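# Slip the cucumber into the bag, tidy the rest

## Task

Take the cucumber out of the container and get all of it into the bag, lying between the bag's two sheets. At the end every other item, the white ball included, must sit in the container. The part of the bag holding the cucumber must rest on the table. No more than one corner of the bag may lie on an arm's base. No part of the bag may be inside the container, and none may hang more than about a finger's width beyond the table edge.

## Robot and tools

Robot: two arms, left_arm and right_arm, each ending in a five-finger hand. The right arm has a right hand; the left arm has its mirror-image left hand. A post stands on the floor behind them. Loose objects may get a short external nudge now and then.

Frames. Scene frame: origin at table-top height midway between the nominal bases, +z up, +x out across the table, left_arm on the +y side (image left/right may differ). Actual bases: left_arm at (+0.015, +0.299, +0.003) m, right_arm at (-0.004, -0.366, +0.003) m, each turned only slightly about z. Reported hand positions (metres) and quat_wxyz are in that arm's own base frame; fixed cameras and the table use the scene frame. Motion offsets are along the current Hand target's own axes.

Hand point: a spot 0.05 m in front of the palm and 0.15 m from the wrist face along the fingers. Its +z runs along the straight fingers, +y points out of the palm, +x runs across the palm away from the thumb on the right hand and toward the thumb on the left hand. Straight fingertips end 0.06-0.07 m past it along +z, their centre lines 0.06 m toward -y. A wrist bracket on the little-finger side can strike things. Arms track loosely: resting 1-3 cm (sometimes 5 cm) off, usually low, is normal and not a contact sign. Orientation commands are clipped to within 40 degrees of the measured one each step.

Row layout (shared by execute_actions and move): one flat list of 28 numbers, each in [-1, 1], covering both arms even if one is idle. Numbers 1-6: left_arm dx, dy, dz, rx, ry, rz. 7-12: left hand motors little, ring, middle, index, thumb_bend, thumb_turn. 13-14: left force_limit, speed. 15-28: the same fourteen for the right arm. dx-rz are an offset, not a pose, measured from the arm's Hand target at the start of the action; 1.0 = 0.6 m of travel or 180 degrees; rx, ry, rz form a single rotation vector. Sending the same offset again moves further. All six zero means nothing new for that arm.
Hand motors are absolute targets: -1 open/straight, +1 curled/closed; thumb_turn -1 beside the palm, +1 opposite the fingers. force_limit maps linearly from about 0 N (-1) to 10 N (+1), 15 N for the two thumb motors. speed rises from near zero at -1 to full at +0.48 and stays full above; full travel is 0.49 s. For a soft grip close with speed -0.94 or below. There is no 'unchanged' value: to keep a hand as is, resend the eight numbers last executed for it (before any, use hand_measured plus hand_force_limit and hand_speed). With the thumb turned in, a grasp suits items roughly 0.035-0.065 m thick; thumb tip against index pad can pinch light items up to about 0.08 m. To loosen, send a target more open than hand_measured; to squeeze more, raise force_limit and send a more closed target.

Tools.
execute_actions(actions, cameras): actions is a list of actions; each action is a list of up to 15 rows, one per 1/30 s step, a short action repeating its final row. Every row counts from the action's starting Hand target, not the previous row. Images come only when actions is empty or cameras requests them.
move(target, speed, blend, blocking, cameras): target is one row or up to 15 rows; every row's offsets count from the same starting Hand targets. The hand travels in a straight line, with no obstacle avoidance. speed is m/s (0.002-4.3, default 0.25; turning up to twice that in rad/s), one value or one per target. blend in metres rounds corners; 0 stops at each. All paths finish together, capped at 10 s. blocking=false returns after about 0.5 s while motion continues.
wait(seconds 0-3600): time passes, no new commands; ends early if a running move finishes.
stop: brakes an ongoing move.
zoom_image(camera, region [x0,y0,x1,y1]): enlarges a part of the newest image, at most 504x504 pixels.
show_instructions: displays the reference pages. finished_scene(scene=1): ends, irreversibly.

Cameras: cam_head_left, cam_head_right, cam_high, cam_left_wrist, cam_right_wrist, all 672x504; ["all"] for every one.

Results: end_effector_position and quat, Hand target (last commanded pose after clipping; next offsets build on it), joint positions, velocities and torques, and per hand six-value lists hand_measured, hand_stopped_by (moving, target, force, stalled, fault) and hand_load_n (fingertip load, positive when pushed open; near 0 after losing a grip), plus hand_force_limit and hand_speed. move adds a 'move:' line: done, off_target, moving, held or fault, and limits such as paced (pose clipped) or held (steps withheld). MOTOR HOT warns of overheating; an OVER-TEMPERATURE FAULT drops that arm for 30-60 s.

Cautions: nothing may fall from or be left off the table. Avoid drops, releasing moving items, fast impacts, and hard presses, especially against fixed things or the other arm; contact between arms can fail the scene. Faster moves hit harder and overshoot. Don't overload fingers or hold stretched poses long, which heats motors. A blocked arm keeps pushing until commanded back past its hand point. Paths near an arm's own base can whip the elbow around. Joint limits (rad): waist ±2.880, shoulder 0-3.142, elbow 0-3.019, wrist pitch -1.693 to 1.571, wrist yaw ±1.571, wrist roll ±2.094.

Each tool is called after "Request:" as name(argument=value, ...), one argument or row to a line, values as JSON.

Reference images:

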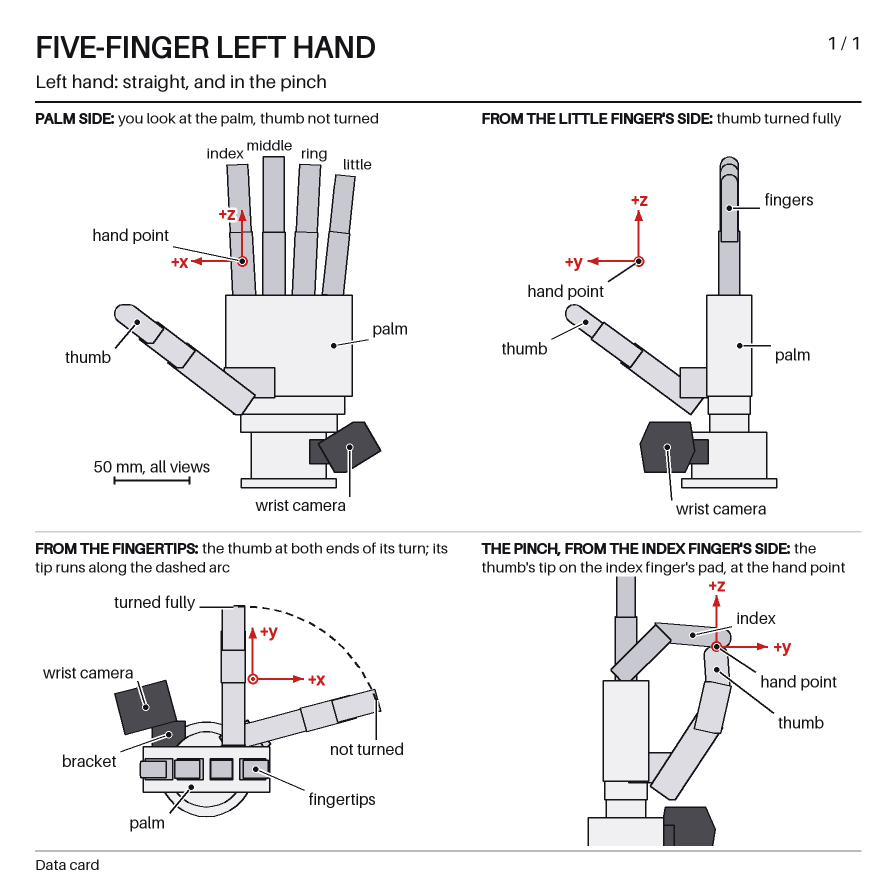

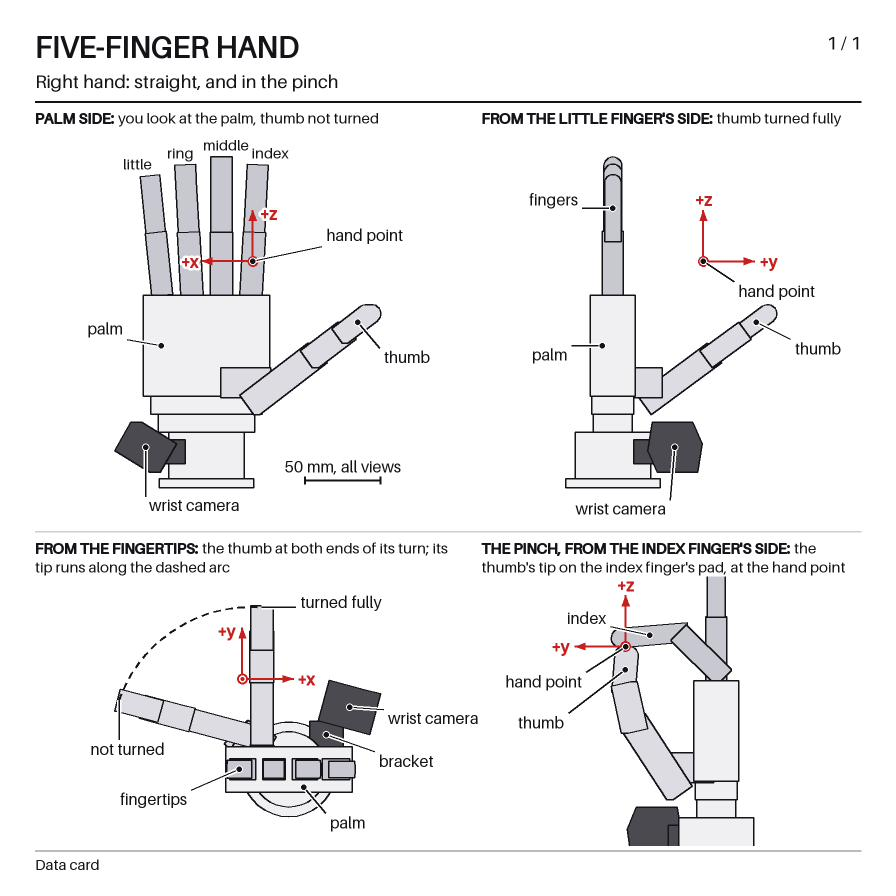

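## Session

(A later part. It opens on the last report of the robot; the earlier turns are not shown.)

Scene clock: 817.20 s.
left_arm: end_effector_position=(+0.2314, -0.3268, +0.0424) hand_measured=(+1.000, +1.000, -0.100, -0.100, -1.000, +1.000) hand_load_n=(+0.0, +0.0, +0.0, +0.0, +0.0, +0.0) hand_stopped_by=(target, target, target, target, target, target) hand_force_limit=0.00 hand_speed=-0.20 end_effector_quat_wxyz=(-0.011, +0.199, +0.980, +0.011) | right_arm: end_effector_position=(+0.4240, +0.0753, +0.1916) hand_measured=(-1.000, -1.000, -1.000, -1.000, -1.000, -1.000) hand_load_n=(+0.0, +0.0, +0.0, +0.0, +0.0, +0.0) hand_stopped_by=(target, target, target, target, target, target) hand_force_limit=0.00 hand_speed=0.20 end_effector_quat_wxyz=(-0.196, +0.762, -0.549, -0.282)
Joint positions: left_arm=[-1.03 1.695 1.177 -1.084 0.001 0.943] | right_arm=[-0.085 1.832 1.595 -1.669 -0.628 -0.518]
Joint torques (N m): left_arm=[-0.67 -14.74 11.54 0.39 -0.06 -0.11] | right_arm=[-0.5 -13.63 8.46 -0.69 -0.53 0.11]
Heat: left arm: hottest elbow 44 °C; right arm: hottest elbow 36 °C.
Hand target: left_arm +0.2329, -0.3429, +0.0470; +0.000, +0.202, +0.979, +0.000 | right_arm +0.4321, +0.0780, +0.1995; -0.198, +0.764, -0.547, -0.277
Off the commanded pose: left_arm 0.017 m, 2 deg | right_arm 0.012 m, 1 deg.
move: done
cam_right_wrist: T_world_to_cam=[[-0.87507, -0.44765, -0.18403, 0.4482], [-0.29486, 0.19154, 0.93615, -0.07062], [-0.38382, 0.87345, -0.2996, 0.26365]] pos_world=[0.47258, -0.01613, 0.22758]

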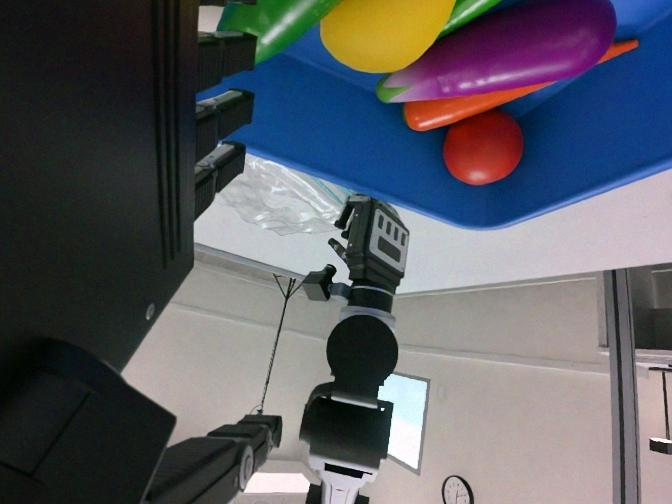

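Request:
move(
  target=[
    [0.0115,-0.0068,-0.0717,0,0,0, 1, 1, -0.1, -0.1, -1, 1, 0, -0.2, 0,0,0,0,0,0,-1,-1,-1,-1,-1,-1,0,0.2],
    [0.0115,-0.0068,0.0117,0,0,0, 1, 1, -0.1, -0.1, -1, 1, 0, -0.2, 0,0,0,0,0,0,-1,-1,-1,-1,-1,-1,0,0.2],
  ],
  speed=0.08,
  cameras=["cam_left_wrist","cam_high","cam_right_wrist"],
)

Request:
zoom_image(
  camera="cam_left_wrist",
  region=[200, 60, 400, 260],
)

Request:
zoom_image(
  camera="cam_high",
  region=[330, 220, 430, 290],
)

Scene clock: 861.47 s.
left_arm: end_effector_position=(+0.2331, -0.3435, +0.0511) hand_measured=(+1.000, +1.000, -0.100, -0.100, -1.000, +1.000) hand_load_n=(+0.0, +0.0, +0.0, +0.0, +0.0, +0.0) hand_stopped_by=(target, target, target, target, target, target) hand_force_limit=0.00 hand_speed=-0.20 end_effector_quat_wxyz=(+0.006, +0.199, +0.980, -0.008) | right_arm: end_effector_position=(+0.4240, +0.0753, +0.1916) hand_measured=(-1.000, -1.000, -1.000, -1.000, -1.000, -1.000) hand_load_n=(+0.0, +0.0, +0.0, +0.0, +0.0, +0.0) hand_stopped_by=(target, target, target, target, target, target) hand_force_limit=0.00 hand_speed=0.20 end_effector_quat_wxyz=(-0.196, +0.762, -0.549, -0.282)
Joint positions: left_arm=[-1.044 1.683 1.196 -1.063 0.001 0.927] | right_arm=[-0.085 1.832 1.595 -1.669 -0.628 -0.518]
Joint torques (N m): left_arm=[-0.73 -13.74 8.54 0.54 -0.07 -0.12] | right_arm=[-0.5 -13.68 8.4 -0.68 -0.54 0.11]
Heat: left arm: hottest elbow 44 °C; right arm: hottest elbow 35 °C.
Hand target: left_arm +0.2250, -0.3439, +0.0398; +0.000, +0.202, +0.979, +0.000 | right_arm +0.4321, +0.0780, +0.1995; -0.198, +0.764, -0.547, -0.277
Off the commanded pose: left_arm 0.014 m, 1 deg | right_arm 0.012 m, 1 deg.
move: off_target (left_arm)
cam_left_wrist: T_world_to_cam=[[-0.57092, -0.82029, 0.03438, -0.15483], [-0.71051, 0.51462, 0.47994, 0.32183], [-0.41138, 0.24958, -0.87663, 0.34243]] pos_world=[0.28114, -0.37809, 0.15105]
cam_right_wrist: T_world_to_cam=[[-0.87507, -0.44765, -0.18403, 0.4482], [-0.29486, 0.19154, 0.93615, -0.07062], [-0.38382, 0.87345, -0.2996, 0.26365]] pos_world=[0.47258, -0.01613, 0.22758]
Images, in order (width x height): cam_high 672x504, cam_left_wrist 672x504, cam_right_wrist 672x504.

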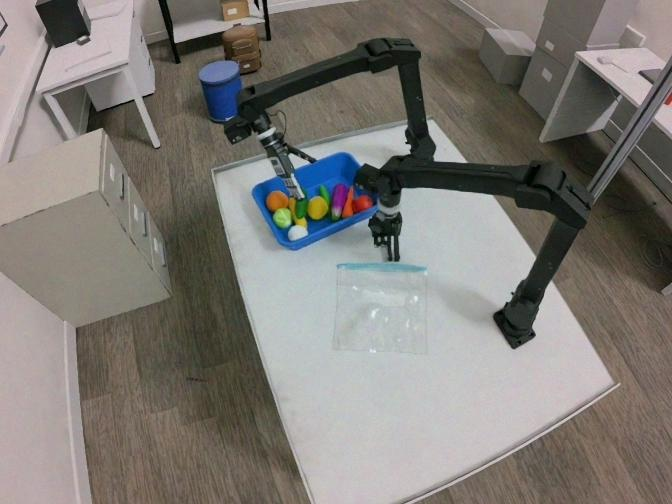

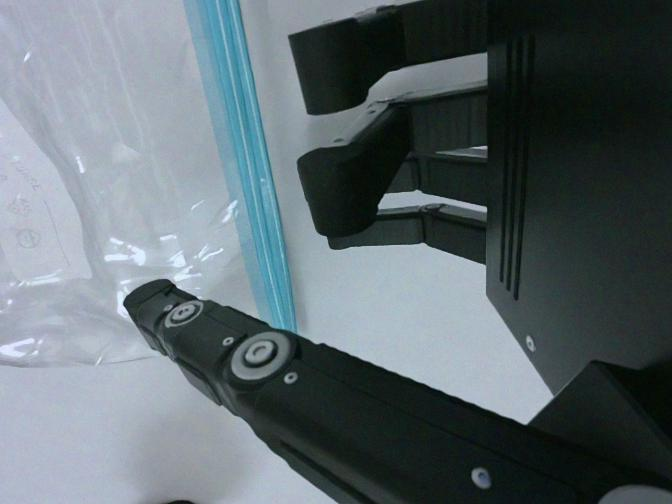

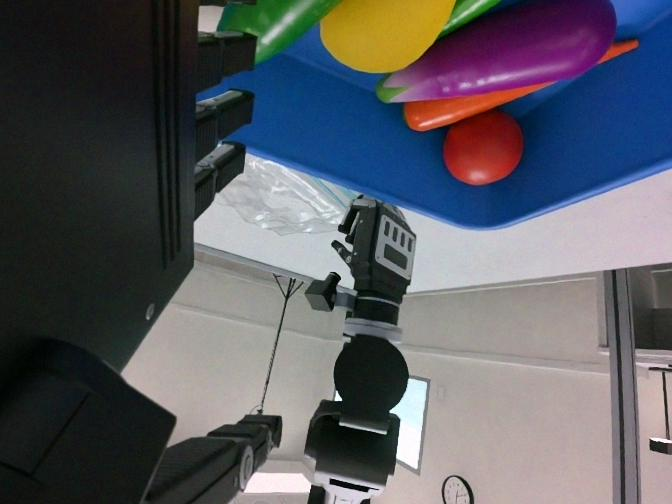

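Scaled by 2.520.

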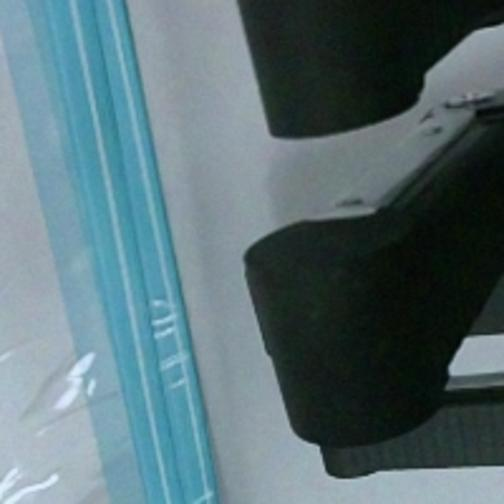

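Scaled by 5.040.

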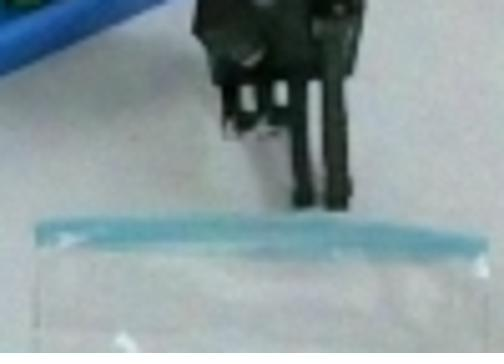

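Request:
move(
  target=[0,0.045,-0.0153,0,0,0, 1, 1, -0.1, -0.1, -1, 1, 0, -0.2, 0,0,0,0,0,0,-1,-1,-1,-1,-1,-1,0,0.2],
  speed=0.05,
  cameras=["cam_left_wrist","cam_high","cam_right_wrist"],
)

Request:
zoom_image(
  camera="cam_left_wrist",
  region=[200, 60, 400, 260],
)

Request:
zoom_image(
  camera="cam_high",
  region=[330, 220, 430, 290],
)

Scene clock: 938.87 s.
left_arm: end_effector_position=(+0.2330, -0.3278, +0.0495) hand_measured=(+1.000, +1.000, -0.100, -0.100, -1.000, +1.000) hand_load_n=(+0.0, +0.0, +0.0, +0.0, +0.0, +0.0) hand_stopped_by=(target, target, target, target, target, target) hand_force_limit=0.00 hand_speed=-0.20 end_effector_quat_wxyz=(+0.002, +0.204, +0.979, -0.003) | right_arm: end_effector_position=(+0.4240, +0.0753, +0.1916) hand_measured=(-1.000, -1.000, -1.000, -1.000, -1.000, -1.000) hand_load_n=(+0.0, +0.0, +0.0, +0.0, +0.0, +0.0) hand_stopped_by=(target, target, target, target, target, target) hand_force_limit=0.00 hand_speed=0.20 end_effector_quat_wxyz=(-0.196, +0.762, -0.549, -0.282)
Joint positions: left_arm=[-1.029 1.662 1.162 -1.063 0.001 0.952] | right_arm=[-0.085 1.832 1.595 -1.669 -0.628 -0.518]
Joint torques (N m): left_arm=[2.08 -15.68 8.06 0.03 -0.08 0.1] | right_arm=[-0.5 -13.68 8.46 -0.7 -0.54 0.1]
Heat: left arm: hottest elbow 37 °C; right arm: hottest elbow 36 °C.
Hand target: left_arm +0.2357, -0.3192, +0.0491; +0.000, +0.202, +0.979, +0.000 | right_arm +0.4321, +0.0780, +0.1995; -0.198, +0.764, -0.547, -0.277
Off the commanded pose: left_arm 0.009 m, 0 deg | right_arm 0.012 m, 1 deg.
move: done
cam_left_wrist: T_world_to_cam=[[-0.57855, -0.81515, 0.02849, -0.13825], [-0.70232, 0.51563, 0.49078, 0.31237], [-0.41475, 0.26393, -0.87082, 0.34221]] pos_world=[0.28133, -0.36408, 0.14864]
cam_right_wrist: T_world_to_cam=[[-0.87507, -0.44765, -0.18403, 0.4482], [-0.29486, 0.19154, 0.93615, -0.07062], [-0.38382, 0.87345, -0.2996, 0.26365]] pos_world=[0.47258, -0.01613, 0.22758]
Images, in order (width x height): cam_high 672x504, cam_left_wrist 672x504, cam_right_wrist 672x504.

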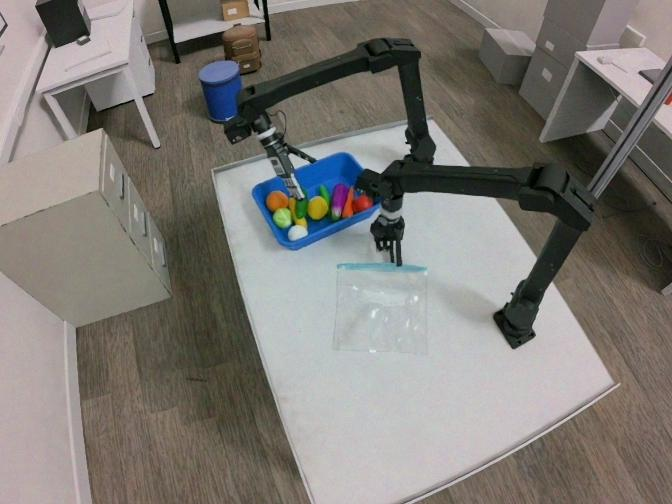

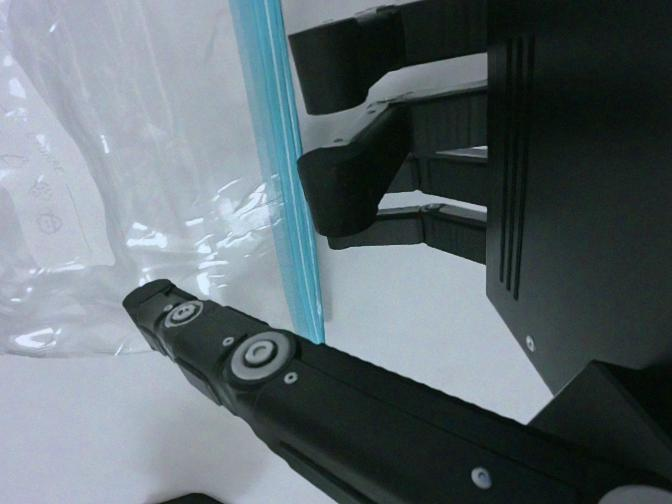

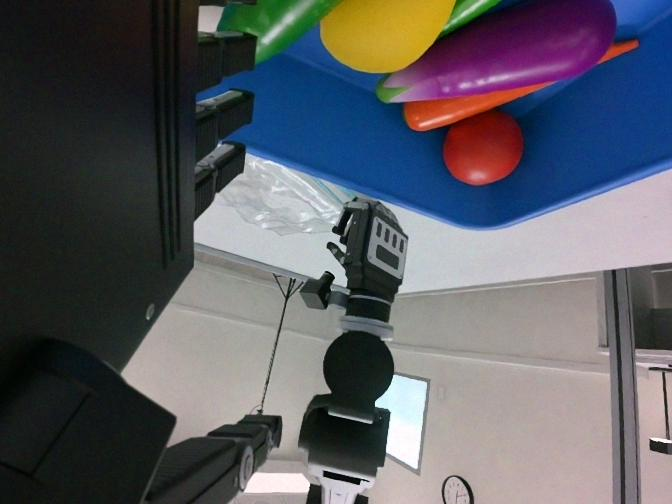

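Scaled by 2.520.

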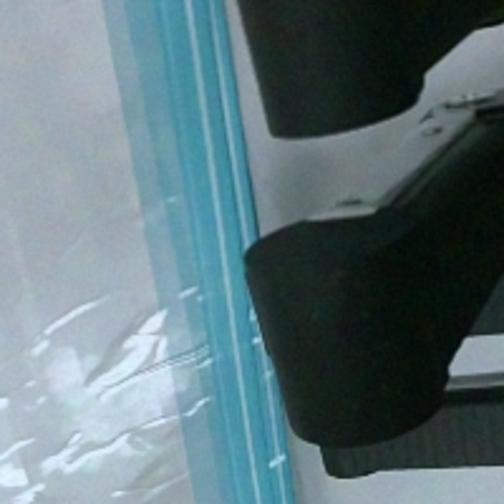

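Scaled by 5.040.

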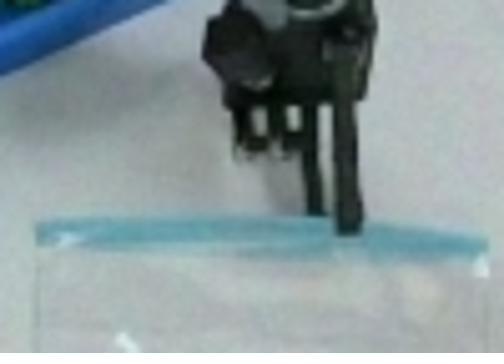

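Request:
zoom_image(
  camera="cam_high",
  region=[384, 252, 410, 278],
)

Request:
zoom_image(
  camera="cam_left_wrist",
  region=[270, 130, 340, 200],
)

Scaled by 19.385.

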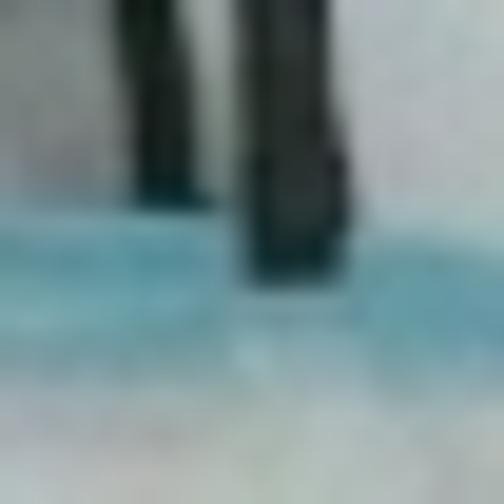

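Scaled by 7.200.

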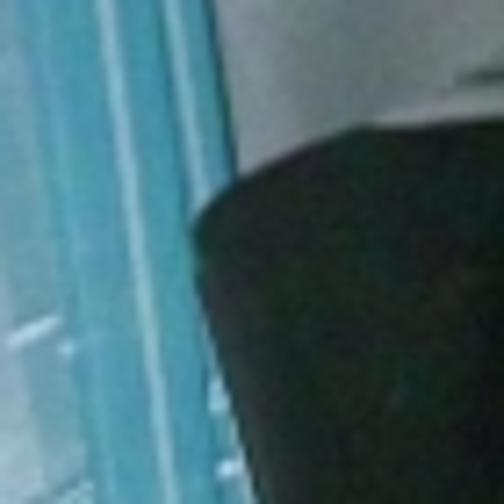

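Request:
move(
  target=[0,0.045,-0.003,0,0,0, 1, 1, -0.1, -0.1, -1, 1, 0, -0.2, 0,0,0,0,0,0,-1,-1,-1,-1,-1,-1,0,0.2],
  speed=0.04,
  cameras=["cam_left_wrist","cam_high"],
)

Request:
zoom_image(
  camera="cam_left_wrist",
  region=[200, 60, 400, 260],
)

Request:
zoom_image(
  camera="cam_high",
  region=[330, 220, 430, 290],
)

Scene clock: 963.37 s.
left_arm: end_effector_position=(+0.2434, -0.3021, +0.0509) hand_measured=(+1.000, +1.000, -0.100, -0.100, -1.000, +1.000) hand_load_n=(+0.0, +0.0, +0.0, +0.0, -0.5, +0.0) hand_stopped_by=(target, target, target, target, target, target) hand_force_limit=0.00 hand_speed=-0.20 end_effector_quat_wxyz=(+0.000, +0.204, +0.979, +0.000) | right_arm: end_effector_position=(+0.4240, +0.0753, +0.1916) hand_measured=(-1.000, -1.000, -1.000, -1.000, -1.000, -1.000) hand_load_n=(+0.0, +0.0, +0.0, +0.0, +0.0, +0.0) hand_stopped_by=(target, target, target, target, target, target) hand_force_limit=0.00 hand_speed=0.20 end_effector_quat_wxyz=(-0.196, +0.762, -0.549, -0.282)
Joint positions: left_arm=[-0.979 1.627 1.12 -1.063 0.001 1.003] | right_arm=[-0.085 1.832 1.595 -1.669 -0.628 -0.518]
Joint torques (N m): left_arm=[1.73 -15.21 8.02 0.28 -0.06 0.1] | right_arm=[-0.62 -13.68 8.46 -0.73 -0.53 0.11]
Heat: left arm: hottest elbow 37 °C; right arm: hottest elbow 36 °C.
Hand target: left_arm +0.2464, -0.2944, +0.0509; +0.000, +0.202, +0.979, +0.000 | right_arm +0.4321, +0.0780, +0.1995; -0.198, +0.764, -0.547, -0.277
Off the commanded pose: left_arm 0.008 m, 0 deg | right_arm 0.012 m, 1 deg.
move: done
cam_left_wrist: T_world_to_cam=[[-0.57871, -0.81513, 0.02572, -0.11103], [-0.70047, 0.51297, 0.49619, 0.30417], [-0.41765, 0.26913, -0.86783, 0.34315]] pos_world=[0.29212, -0.33888, 0.14973]
Images, in order (width x height): cam_high 672x504, cam_left_wrist 672x504.

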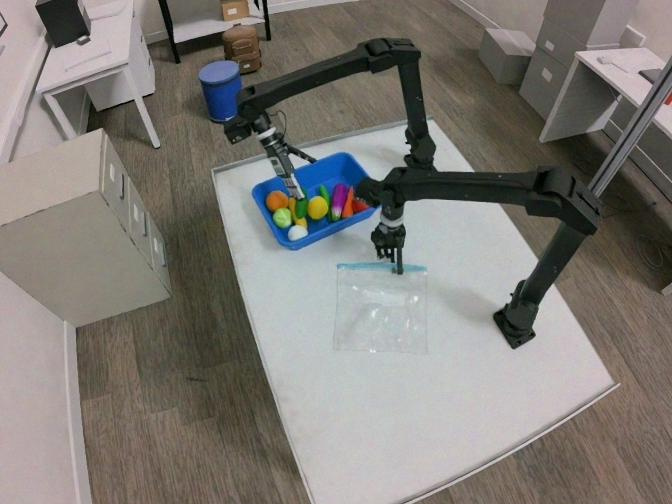

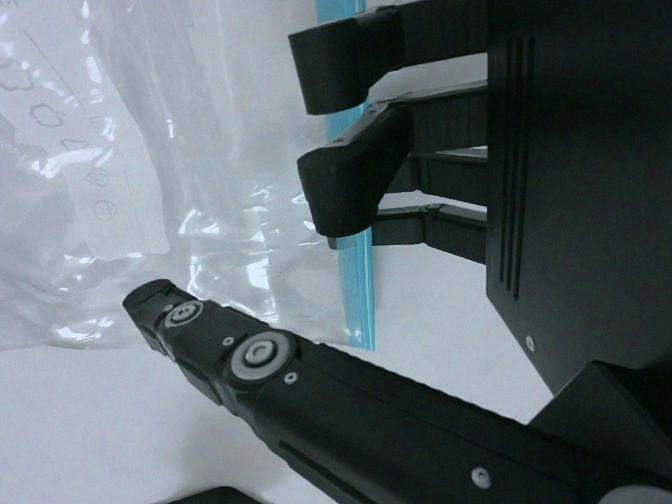

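Scaled by 2.520.

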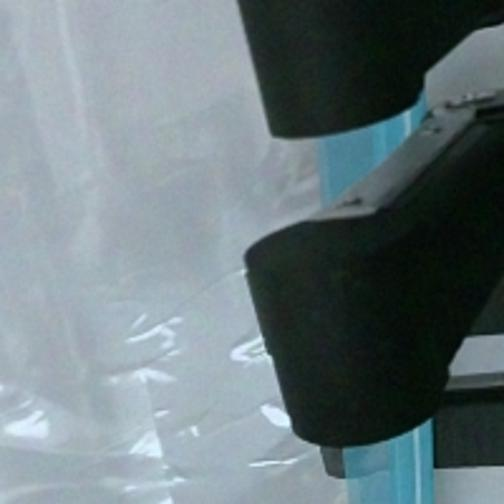

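Scaled by 5.040.

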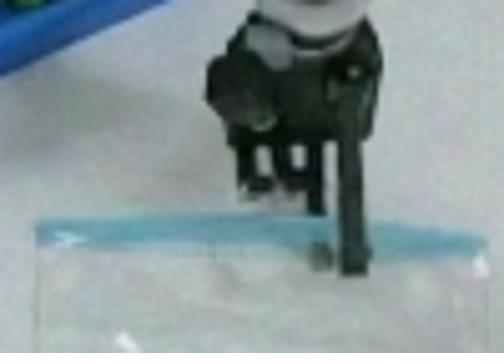

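Request:
zoom_image(
  camera="cam_high",
  region=[382, 250, 412, 280],
)

Request:
zoom_image(
  camera="cam_left_wrist",
  region=[280, 60, 400, 180],
)

Request:
zoom_image(
  camera="cam_left_wrist",
  region=[290, 150, 410, 270],
)

Scaled by 16.800.

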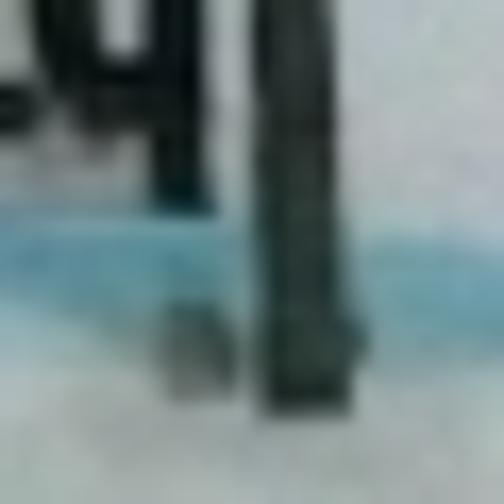

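Scaled by 4.200.

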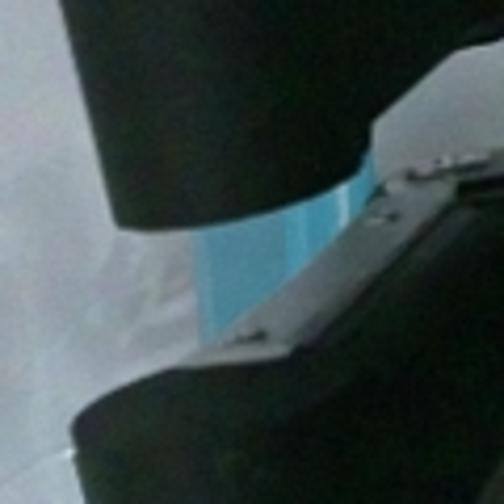

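Scaled by 4.200.

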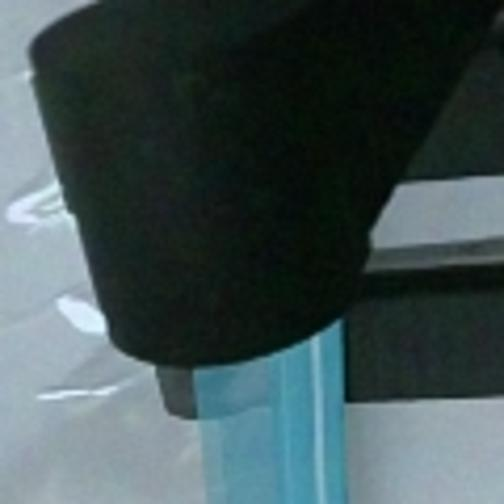

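Request:
move(
  target=[
    [0,0,0,0,0,0, 1, 1, -0.1, -0.1, 0.0, 1, 0, -0.6, 0,0,0,0,0,0,-1,-1,-1,-1,-1,-1,0,0.2],
    [0,0,0,0,0,0, 1, 1, 0.4, 0.4, 0.0, 1, -0.1, -0.8, 0,0,0,0,0,0,-1,-1,-1,-1,-1,-1,0,0.2],
  ],
  speed=0.05,
  cameras=["cam_left_wrist","cam_high"],
)

Request:
zoom_image(
  camera="cam_left_wrist",
  region=[200, 100, 440, 340],
)

Request:
zoom_image(
  camera="cam_high",
  region=[360, 230, 430, 300],
)

Scene clock: 1077.03 s.
left_arm: end_effector_position=(+0.2435, -0.3021, +0.0509) hand_measured=(+1.000, +1.000, +0.230, +0.248, +0.000, +1.000) hand_load_n=(+0.0, +0.0, +5.0, +7.0, +0.0, +0.0) hand_stopped_by=(target, target, force, force, target, target) hand_force_limit=-0.10 hand_speed=-0.80 end_effector_quat_wxyz=(+0.000, +0.205, +0.979, +0.000) | right_arm: end_effector_position=(+0.4240, +0.0753, +0.1916) hand_measured=(-1.000, -1.000, -1.000, -1.000, -1.000, -1.000) hand_load_n=(+0.0, +0.0, +0.0, +0.0, -0.5, -0.5) hand_stopped_by=(target, target, target, target, target, target) hand_force_limit=0.00 hand_speed=0.20 end_effector_quat_wxyz=(-0.196, +0.762, -0.549, -0.282)
Joint positions: left_arm=[-0.979 1.627 1.12 -1.063 0.001 1.004] | right_arm=[-0.085 1.832 1.595 -1.669 -0.628 -0.518]
Joint torques (N m): left_arm=[2.02 -15.15 8.05 0.21 -0.07 0.11] | right_arm=[-0.56 -13.63 8.39 -0.69 -0.52 0.12]
Heat: left arm: hottest elbow 37 °C; right arm: hottest elbow 37 °C.
Hand target: left_arm +0.2465, -0.2944, +0.0509; +0.000, +0.202, +0.979, +0.000 | right_arm +0.4321, +0.0780, +0.1995; -0.198, +0.764, -0.547, -0.277
Off the commanded pose: left_arm 0.008 m, 0 deg | right_arm 0.012 m, 1 deg.
move: done
cam_left_wrist: T_world_to_cam=[[-0.57965, -0.81446, 0.02571, -0.11055], [-0.69987, 0.51377, 0.49621, 0.30438], [-0.41735, 0.26963, -0.86782, 0.3433]] pos_world=[0.29222, -0.33898, 0.14973]
Images, in order (width x height): cam_high 672x504, cam_left_wrist 672x504.

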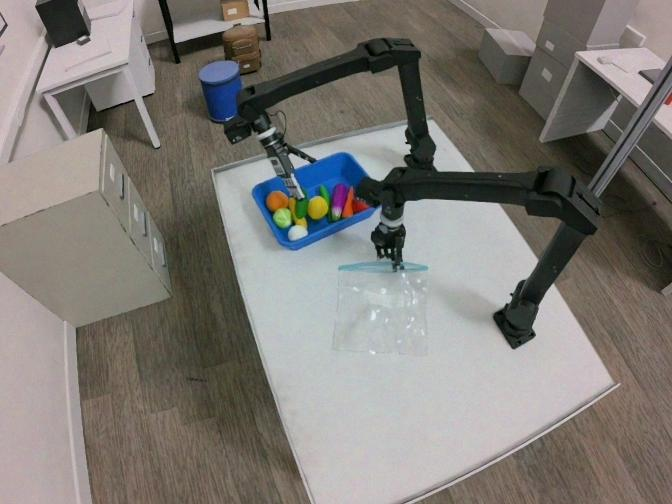

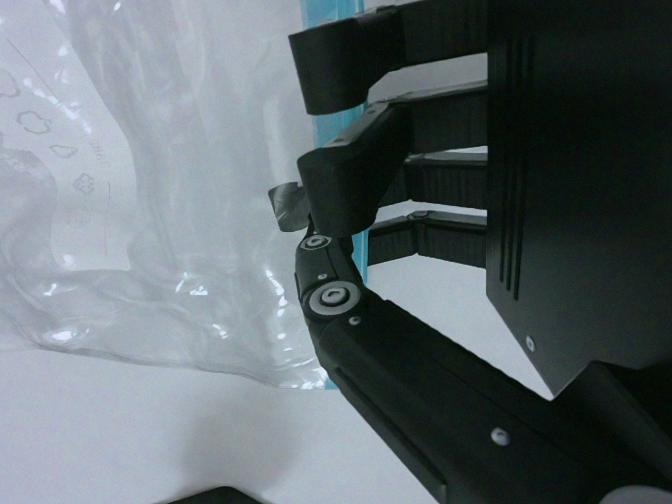

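Scaled by 2.100.

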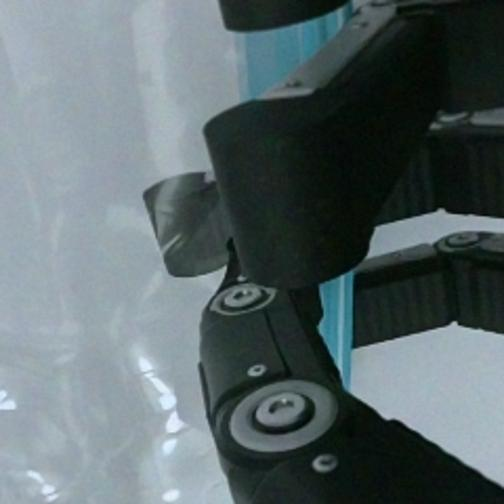

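Scaled by 7.200.

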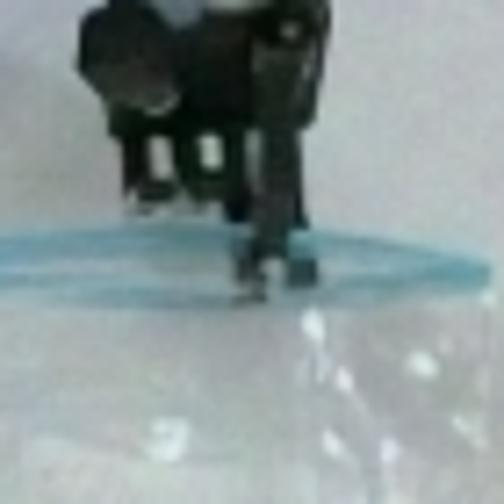

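Request:
move(
  target=[0,0,-0.1,0,0,0, 1, 1, 0.4, 0.4, 0.0, 1, -0.1, -0.8, 0,0,0,0,0,0,-1,-1,-1,-1,-1,-1,0,0.2],
  speed=0.06,
  cameras=["all"],
)

Request:
zoom_image(
  camera="cam_high",
  region=[320, 200, 440, 360],
)

Request:
zoom_image(
  camera="cam_right_wrist",
  region=[230, 120, 430, 290],
)

Scene clock: 1092.27 s.
left_arm: end_effector_position=(+0.2316, -0.2843, +0.0956) hand_measured=(+1.000, +1.000, +0.230, +0.248, +0.000, +1.000) hand_load_n=(+0.0, +0.0, +4.5, +6.5, +0.0, -0.5) hand_stopped_by=(target, target, force, force, target, target) hand_force_limit=-0.10 hand_speed=-0.80 end_effector_quat_wxyz=(-0.015, +0.204, +0.979, +0.014) | right_arm: end_effector_position=(+0.4240, +0.0753, +0.1916) hand_measured=(-1.000, -1.000, -1.000, -1.000, -1.000, -1.000) hand_load_n=(+0.0, +0.0, +0.0, +0.0, +0.0, +0.0) hand_stopped_by=(target, target, target, target, target, target) hand_force_limit=0.00 hand_speed=0.20 end_effector_quat_wxyz=(-0.196, +0.762, -0.549, -0.282)
Joint positions: left_arm=[-0.979 1.553 1.152 -1.211 0.001 1.004] | right_arm=[-0.085 1.832 1.595 -1.669 -0.628 -0.518]
Joint torques (N m): left_arm=[1.9 -14.27 13.67 -0.28 -0.11 0.1] | right_arm=[-0.62 -13.45 8.46 -0.72 -0.53 0.11]
Heat: left arm: hottest elbow 38 °C; right arm: hottest elbow 37 °C.
Hand target: left_arm +0.2464, -0.2943, +0.1109; +0.000, +0.202, +0.979, +0.000 | right_arm +0.4321, +0.0780, +0.1995; -0.198, +0.764, -0.547, -0.277
Off the commanded pose: left_arm 0.024 m, 2 deg | right_arm 0.012 m, 1 deg.
move: off_target (left_arm)
cam_left_wrist: T_world_to_cam=[[-0.57926, -0.81507, 0.01092, -0.10299], [-0.68783, 0.49593, 0.53005, 0.25357], [-0.43744, 0.29952, -0.8479, 0.38351]] pos_world=[0.28251, -0.32457, 0.1919]
cam_right_wrist: T_world_to_cam=[[-0.87507, -0.44765, -0.18403, 0.4482], [-0.29486, 0.19154, 0.93615, -0.07062], [-0.38382, 0.87345, -0.2996, 0.26365]] pos_world=[0.47258, -0.01613, 0.22758]

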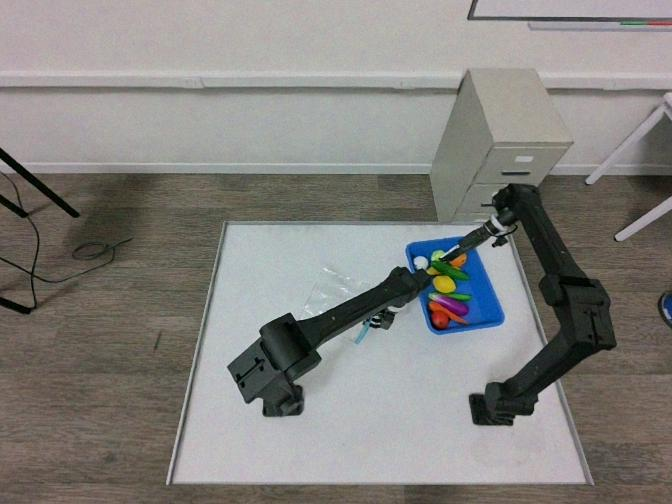

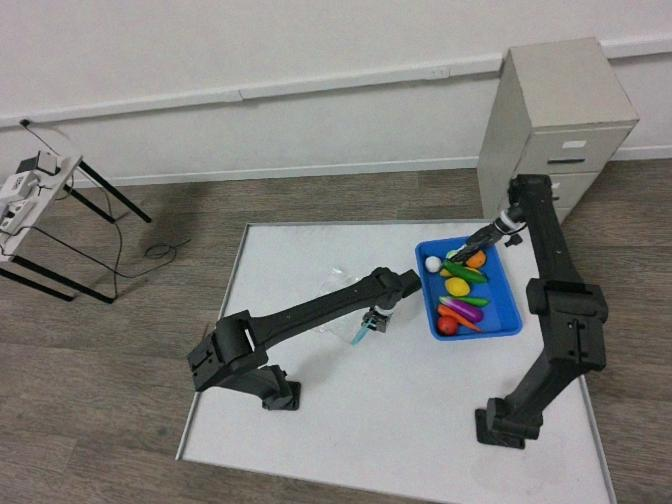

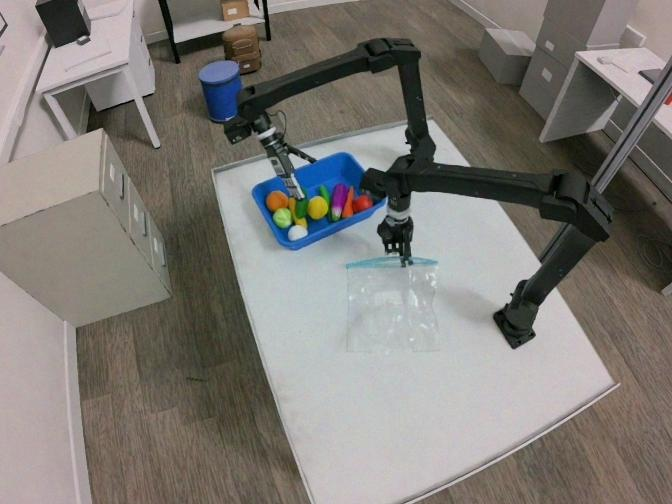

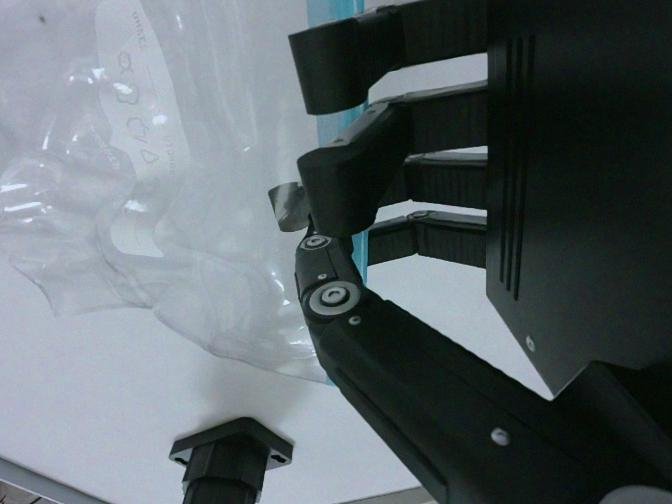

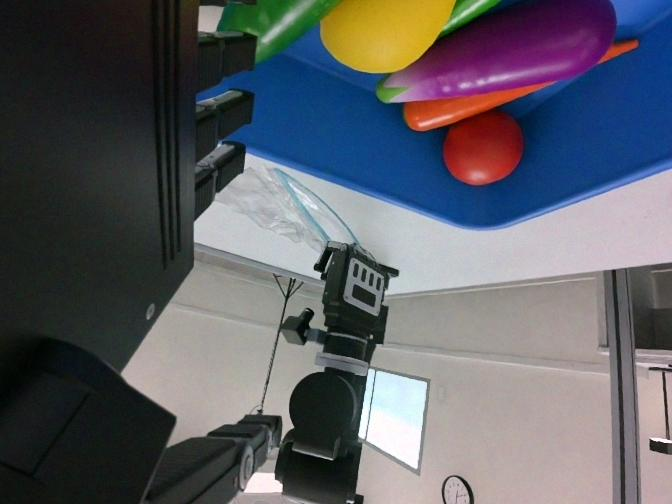

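Scaled by 3.150.

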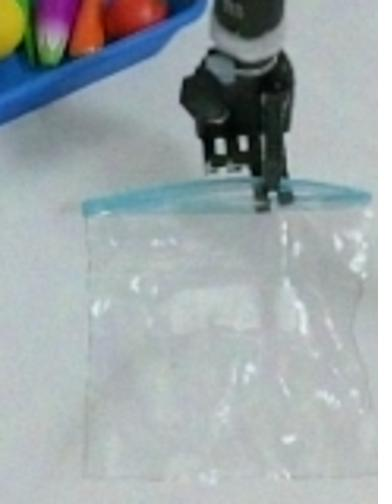

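Scaled by 2.520.

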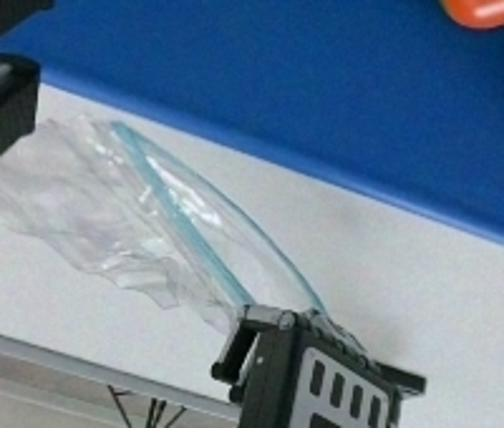

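Request:
move(
  target=[0.0072,0.0318,-0.0568,0.333,0,0, 1, 1, 0.4, 0.4, 0.0, 1, -0.1, -0.8, 0,0,0,0,0,0,-1,-1,-1,-1,-1,-1,0,0.2],
  speed=0.08,
  cameras=["all"],
)

Request:
zoom_image(
  camera="cam_high",
  region=[320, 200, 460, 360],
)

Request:
zoom_image(
  camera="cam_right_wrist",
  region=[230, 120, 430, 290],
)

Scene clock: 1344.73 s.
left_arm: end_effector_position=(+0.2504, -0.2816, +0.1536) hand_measured=(+1.000, +1.000, +0.230, +0.248, +0.000, +1.000) hand_load_n=(+0.0, +0.0, +5.0, +6.5, +0.0, +0.0) hand_stopped_by=(target, target, force, force, target, target) hand_force_limit=-0.10 hand_speed=-0.80 end_effector_quat_wxyz=(-0.093, +0.185, +0.846, -0.491) | right_arm: end_effector_position=(+0.4240, +0.0753, +0.1916) hand_measured=(-1.000, -1.000, -1.000, -1.000, -1.000, -1.000) hand_load_n=(+0.0, +0.0, +0.0, +0.0, +0.0, +0.0) hand_stopped_by=(target, target, target, target, target, target) hand_force_limit=0.00 hand_speed=0.20 end_effector_quat_wxyz=(-0.196, +0.762, -0.549, -0.282)
Joint positions: left_arm=[-0.465 1.354 0.985 -1.096 1.043 1.475] | right_arm=[-0.085 1.832 1.595 -1.669 -0.628 -0.518]
Joint torques (N m): left_arm=[2.14 -9.41 9.01 0.06 0.74 0.11] | right_arm=[-0.67 -13.68 8.42 -0.76 -0.53 0.11]
Heat: left arm: hottest elbow 45 °C; right arm: hottest elbow 38 °C.
Hand target: left_arm +0.2499, -0.2750, +0.1449; -0.101, +0.175, +0.849, -0.489 | right_arm +0.4321, +0.0780, +0.1995; -0.198, +0.764, -0.547, -0.277
Off the commanded pose: left_arm 0.011 m, 1 deg | right_arm 0.012 m, 1 deg.
move: off_target (left_arm)
cam_left_wrist: T_world_to_cam=[[-0.39551, -0.33775, 0.85411, -0.13164], [-0.56425, 0.8231, 0.0642, 0.36709], [-0.7247, -0.45654, -0.51612, 0.24816]] pos_world=[0.33491, -0.23332, 0.21695]
cam_right_wrist: T_world_to_cam=[[-0.87507, -0.44765, -0.18403, 0.4482], [-0.29486, 0.19154, 0.93615, -0.07062], [-0.38382, 0.87345, -0.2996, 0.26365]] pos_world=[0.47258, -0.01613, 0.22758]

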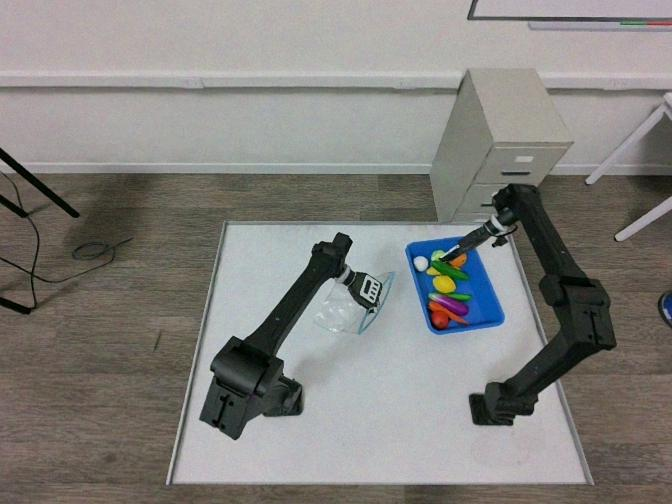

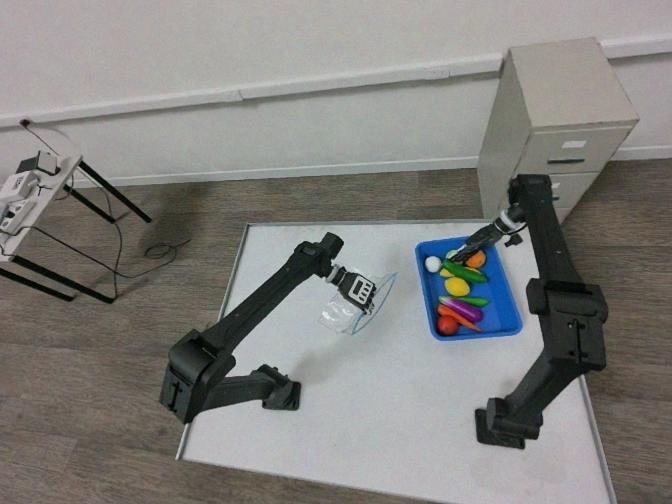

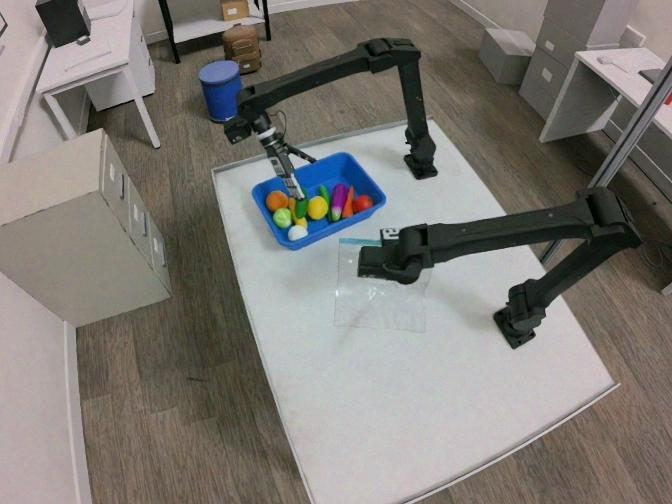

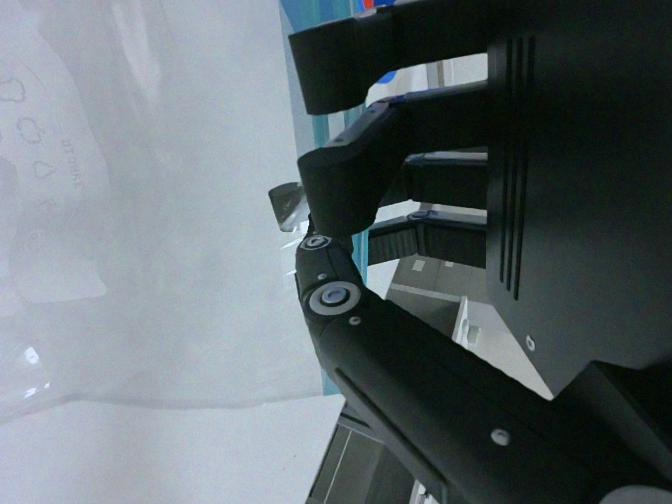

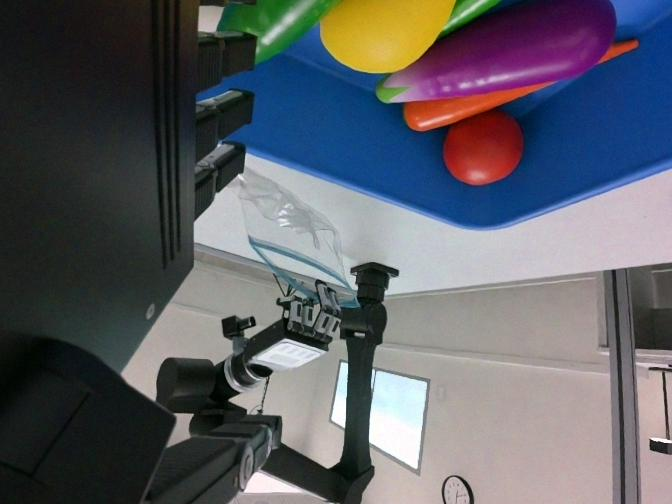

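Scaled by 3.150.

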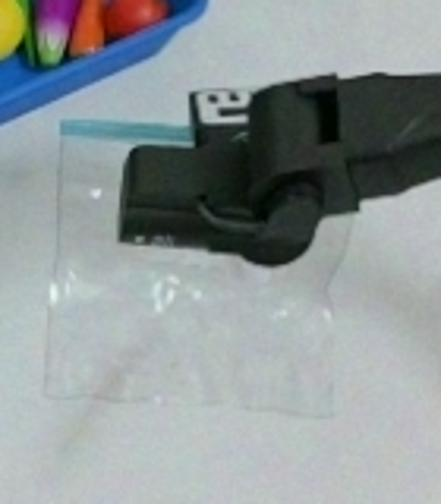

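Scaled by 2.520.

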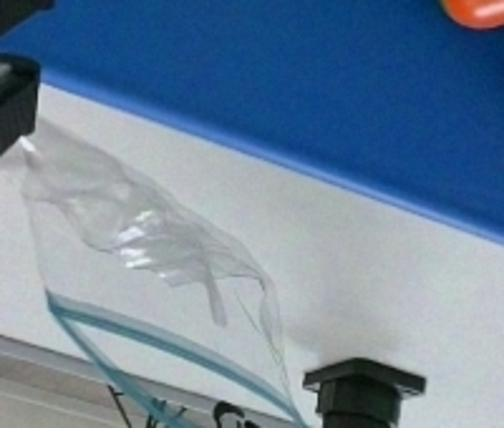

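Request:
zoom_image(
  camera="cam_head_right",
  region=[300, 240, 420, 350],
)

Request:
zoom_image(
  camera="cam_head_left",
  region=[300, 240, 420, 350],
)

Request:
zoom_image(
  camera="cam_left_wrist",
  region=[0, 0, 504, 504],
)

Scaled by 4.200.

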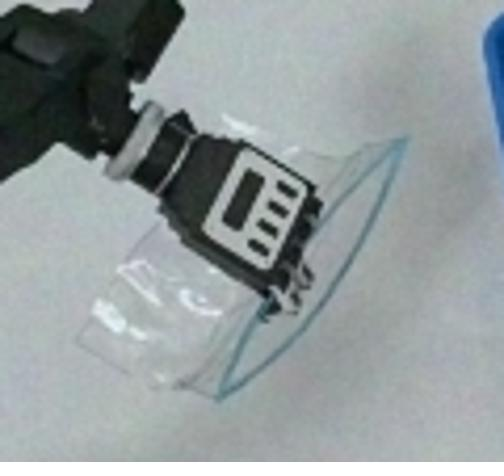

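Scaled by 4.200.

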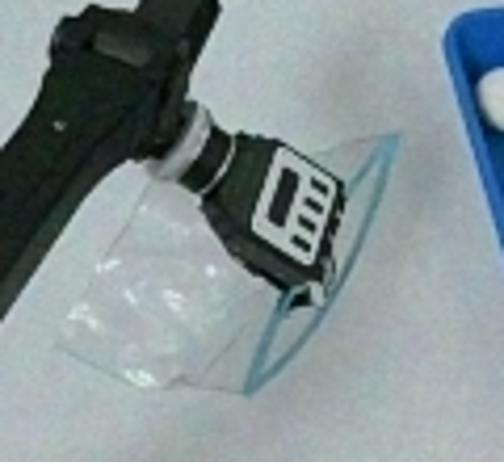

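Scaled by 1.000.

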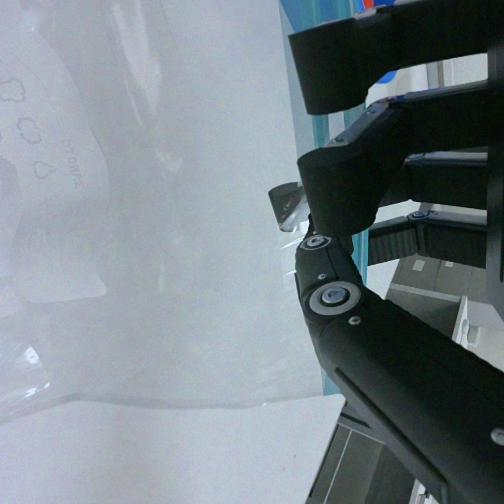

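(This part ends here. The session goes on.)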